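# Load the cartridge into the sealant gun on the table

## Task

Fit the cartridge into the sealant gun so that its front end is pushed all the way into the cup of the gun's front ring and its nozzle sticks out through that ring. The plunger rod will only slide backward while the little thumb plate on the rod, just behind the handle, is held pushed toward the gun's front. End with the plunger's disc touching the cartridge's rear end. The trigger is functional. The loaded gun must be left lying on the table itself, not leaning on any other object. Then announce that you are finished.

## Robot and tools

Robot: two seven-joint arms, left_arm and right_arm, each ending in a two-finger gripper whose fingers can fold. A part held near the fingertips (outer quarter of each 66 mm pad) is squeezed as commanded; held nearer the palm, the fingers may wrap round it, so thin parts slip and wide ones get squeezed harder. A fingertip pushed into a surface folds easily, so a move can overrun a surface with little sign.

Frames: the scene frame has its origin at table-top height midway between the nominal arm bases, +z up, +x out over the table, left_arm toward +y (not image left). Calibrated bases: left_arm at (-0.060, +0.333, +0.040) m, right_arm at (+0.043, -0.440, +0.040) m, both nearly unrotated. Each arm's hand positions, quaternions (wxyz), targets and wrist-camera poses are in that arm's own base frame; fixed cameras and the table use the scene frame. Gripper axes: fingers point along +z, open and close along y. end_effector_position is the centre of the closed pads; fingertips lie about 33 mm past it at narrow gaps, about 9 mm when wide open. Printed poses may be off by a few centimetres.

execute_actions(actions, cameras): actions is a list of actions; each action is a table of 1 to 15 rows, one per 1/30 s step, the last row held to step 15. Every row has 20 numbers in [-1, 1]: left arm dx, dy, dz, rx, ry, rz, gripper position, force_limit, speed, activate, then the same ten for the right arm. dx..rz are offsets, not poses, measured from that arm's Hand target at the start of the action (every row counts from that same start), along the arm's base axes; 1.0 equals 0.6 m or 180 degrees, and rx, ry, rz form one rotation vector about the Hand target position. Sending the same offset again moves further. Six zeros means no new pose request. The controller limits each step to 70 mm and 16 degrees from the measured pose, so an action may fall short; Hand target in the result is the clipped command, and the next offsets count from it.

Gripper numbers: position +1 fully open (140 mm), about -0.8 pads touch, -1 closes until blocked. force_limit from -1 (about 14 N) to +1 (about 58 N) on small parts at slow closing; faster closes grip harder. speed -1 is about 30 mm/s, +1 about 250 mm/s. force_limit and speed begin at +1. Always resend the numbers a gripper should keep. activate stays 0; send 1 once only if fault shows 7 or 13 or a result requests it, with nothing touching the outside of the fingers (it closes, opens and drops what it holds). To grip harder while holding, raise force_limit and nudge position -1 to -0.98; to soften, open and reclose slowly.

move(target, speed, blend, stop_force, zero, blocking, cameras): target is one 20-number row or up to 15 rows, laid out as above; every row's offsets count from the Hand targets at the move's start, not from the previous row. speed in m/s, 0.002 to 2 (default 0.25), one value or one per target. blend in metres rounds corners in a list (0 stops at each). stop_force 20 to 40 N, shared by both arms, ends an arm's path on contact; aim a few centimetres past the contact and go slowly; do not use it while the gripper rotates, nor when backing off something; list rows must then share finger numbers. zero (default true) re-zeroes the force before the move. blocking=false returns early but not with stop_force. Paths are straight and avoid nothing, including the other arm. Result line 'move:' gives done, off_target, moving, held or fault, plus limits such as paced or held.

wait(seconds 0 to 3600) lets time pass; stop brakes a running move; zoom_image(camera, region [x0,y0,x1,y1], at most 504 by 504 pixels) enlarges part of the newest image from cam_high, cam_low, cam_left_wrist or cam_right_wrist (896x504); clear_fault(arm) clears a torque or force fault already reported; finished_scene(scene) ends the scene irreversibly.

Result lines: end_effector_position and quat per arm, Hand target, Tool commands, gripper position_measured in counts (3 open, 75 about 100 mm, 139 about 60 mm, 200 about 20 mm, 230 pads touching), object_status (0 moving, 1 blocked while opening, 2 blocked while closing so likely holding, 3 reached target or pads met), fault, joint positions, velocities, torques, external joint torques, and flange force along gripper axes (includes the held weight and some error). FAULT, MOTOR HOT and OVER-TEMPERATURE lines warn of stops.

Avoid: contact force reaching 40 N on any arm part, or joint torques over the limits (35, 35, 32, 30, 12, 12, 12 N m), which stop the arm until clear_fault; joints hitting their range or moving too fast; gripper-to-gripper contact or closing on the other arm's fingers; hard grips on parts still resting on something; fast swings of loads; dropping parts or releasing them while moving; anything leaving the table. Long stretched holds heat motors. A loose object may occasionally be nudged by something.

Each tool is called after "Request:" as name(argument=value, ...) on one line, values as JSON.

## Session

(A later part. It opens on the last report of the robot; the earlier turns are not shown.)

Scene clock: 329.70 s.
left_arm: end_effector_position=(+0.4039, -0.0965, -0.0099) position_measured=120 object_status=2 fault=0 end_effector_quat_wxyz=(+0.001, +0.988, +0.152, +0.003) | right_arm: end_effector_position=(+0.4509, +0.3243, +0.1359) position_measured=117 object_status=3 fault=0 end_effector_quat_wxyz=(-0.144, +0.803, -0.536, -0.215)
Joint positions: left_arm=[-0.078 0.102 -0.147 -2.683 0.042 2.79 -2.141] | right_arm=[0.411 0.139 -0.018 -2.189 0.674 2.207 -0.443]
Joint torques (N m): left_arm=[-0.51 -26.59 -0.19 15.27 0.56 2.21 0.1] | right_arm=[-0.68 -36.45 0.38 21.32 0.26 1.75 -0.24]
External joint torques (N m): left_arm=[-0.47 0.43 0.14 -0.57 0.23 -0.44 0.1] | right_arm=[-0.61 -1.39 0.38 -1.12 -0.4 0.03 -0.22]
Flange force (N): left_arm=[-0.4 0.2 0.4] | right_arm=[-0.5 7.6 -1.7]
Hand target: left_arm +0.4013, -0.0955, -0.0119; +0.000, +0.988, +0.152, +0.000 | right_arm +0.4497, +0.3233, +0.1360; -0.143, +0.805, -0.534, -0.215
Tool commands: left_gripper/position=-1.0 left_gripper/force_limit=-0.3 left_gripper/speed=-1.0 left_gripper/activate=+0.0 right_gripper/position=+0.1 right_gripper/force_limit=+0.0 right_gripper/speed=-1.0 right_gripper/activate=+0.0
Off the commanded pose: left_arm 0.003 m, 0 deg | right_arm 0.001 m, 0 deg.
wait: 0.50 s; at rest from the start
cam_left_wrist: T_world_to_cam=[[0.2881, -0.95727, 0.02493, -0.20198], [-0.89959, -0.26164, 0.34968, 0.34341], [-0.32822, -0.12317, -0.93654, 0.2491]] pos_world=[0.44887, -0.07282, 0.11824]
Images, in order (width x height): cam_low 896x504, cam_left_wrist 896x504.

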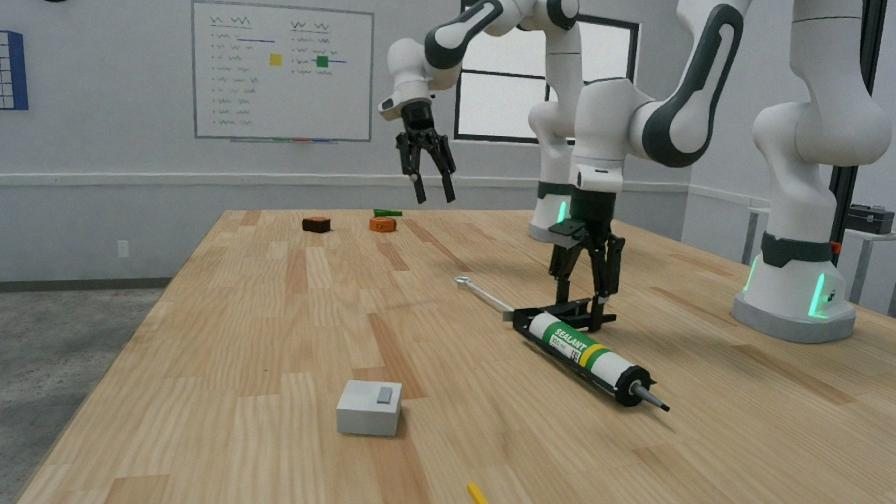

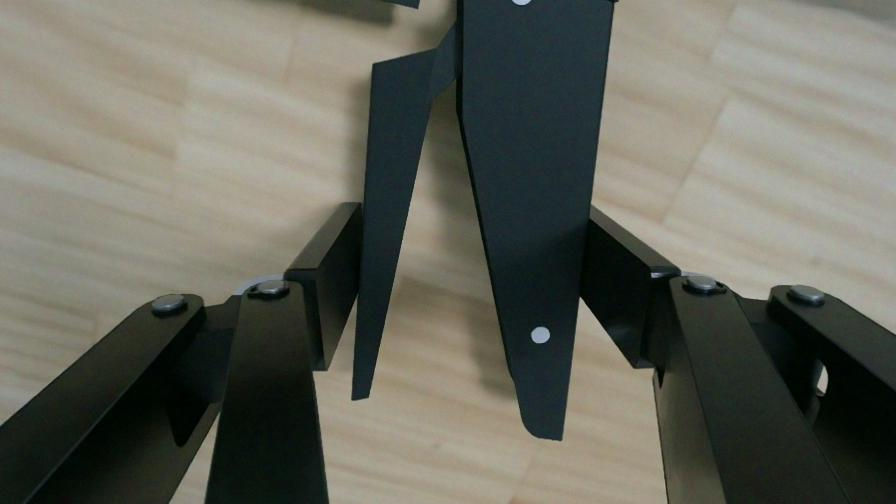

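Request:
move(target=[[0,0,0,0,0,0,0.8,-0.3,-0.5,0,0,0,0,0,0,0,0.1,0,-1,0],[0,0,0.28,0,0,0,0.8,-0.3,-0.5,0,0,0,0,0,0,0,0.1,0,-1,0],[0.12,0.08,0.35,0,0,0,0.8,-0.3,-0.5,0,0,0,0,0,0,0,0.1,0,-1,0]], cameras=["cam_left_wrist","cam_low","cam_high"])

Request:
zoom_image(camera="cam_low", region=[490, 260, 700, 420])

Request:
zoom_image(camera="cam_left_wrist", region=[0, 0, 504, 280])

Scene clock: 336.93 s.
left_arm: end_effector_position=(+0.4742, -0.0482, +0.1989) position_measured=28 object_status=3 fault=0 end_effector_quat_wxyz=(+0.001, +0.988, +0.155, +0.002) | right_arm: end_effector_position=(+0.4509, +0.3243, +0.1359) position_measured=117 object_status=3 fault=0 end_effector_quat_wxyz=(-0.144, +0.803, -0.536, -0.215)
Joint positions: left_arm=[-0.047 -0.191 -0.051 -2.342 -0.014 2.155 -1.973] | right_arm=[0.411 0.139 -0.018 -2.189 0.674 2.207 -0.443]
Joint velocities: left_arm=[0.001 -0.001 -0.001 0 -0.001 -0.001 0.005] | right_arm=[within noise]
Joint torques (N m): left_arm=[-0.94 -25.7 0.04 25.09 1.11 2.32 0.08] | right_arm=[-0.7 -36.47 0.4 21.38 0.24 1.76 -0.23]
External joint torques (N m): left_arm=[-0.93 -0.76 -0.04 1.22 0.35 -0.32 0.08] | right_arm=[-0.55 -1.23 0.48 -1.27 -0.42 0 -0.21]
Flange force (N): left_arm=[1.3 1.3 -3.5] | right_arm=[-0.5 7.7 -1.4]
Hand target: left_arm +0.4733, -0.0475, +0.1981; +0.000, +0.988, +0.152, +0.000 | right_arm +0.4497, +0.3233, +0.1360; -0.143, +0.805, -0.534, -0.215
Off the commanded pose: left_arm 0.001 m, 1 deg | right_arm 0.001 m, 0 deg.
move: done
cam_left_wrist: T_world_to_cam=[[0.29412, -0.95545, 0.02463, -0.18396], [-0.89722, -0.26713, 0.35162, 0.34455], [-0.32938, -0.12551, -0.93582, 0.47399]] pos_world=[0.51937, -0.02424, 0.32695]
Images, in order (width x height): cam_high 896x504, cam_low 896x504, cam_left_wrist 896x504.

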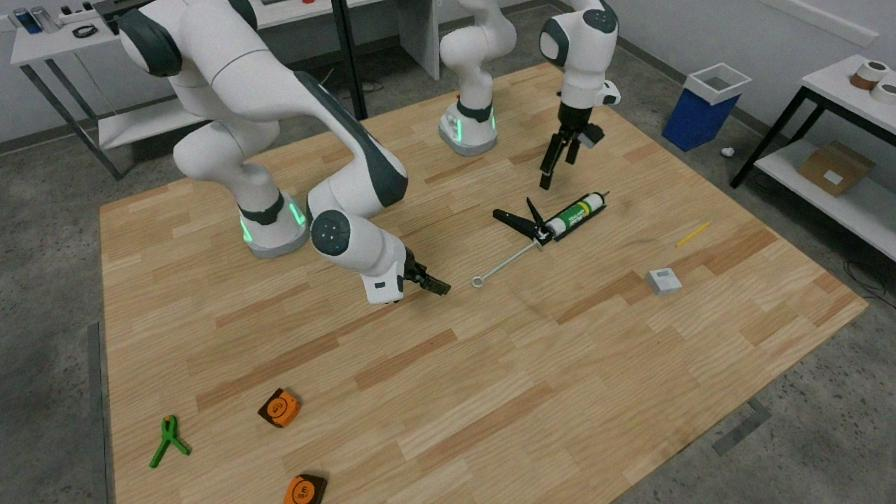

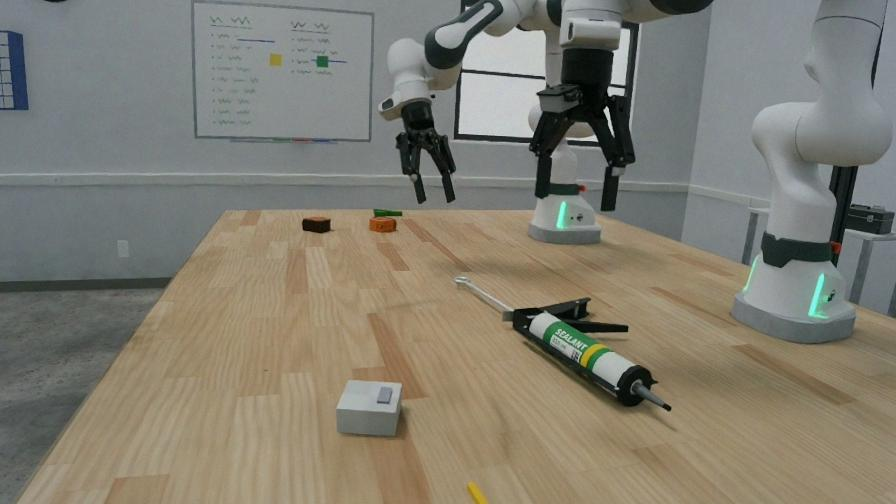

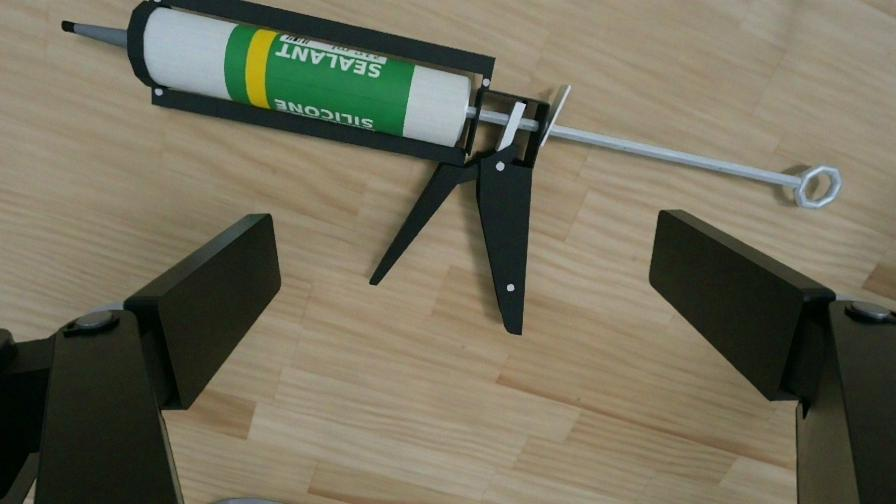

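Scaled by 2.400 from the camera's image (finer frame: 1280x720).

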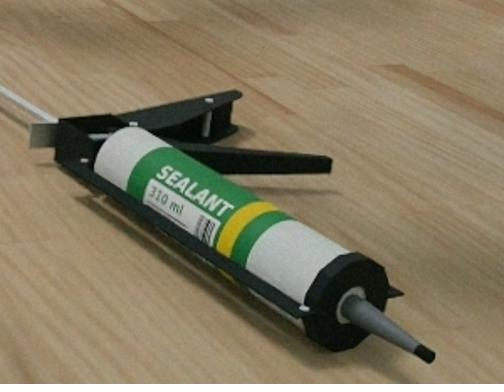

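Scaled by 1.000.

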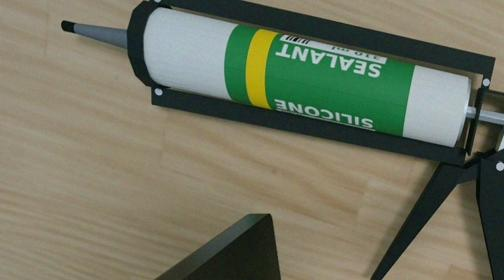

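Request:
zoom_image(camera="cam_left_wrist", region=[380, 40, 580, 180])

Request:
zoom_image(camera="cam_left_wrist", region=[50, 0, 250, 110])

Scaled by 2.520 from the camera's image (finer frame: 1280x720).

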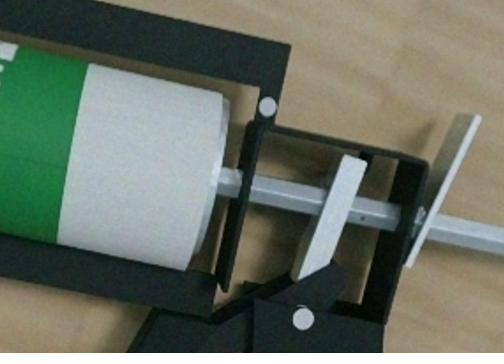

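Scaled by 2.520 from the camera's image (finer frame: 1280x720).

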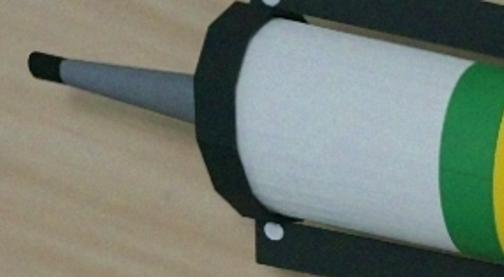

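Disc flush against the cartridge and moved forward off the body; front seated.

Request:
finished_scene(scene=2)

The scene is finished: the task was done.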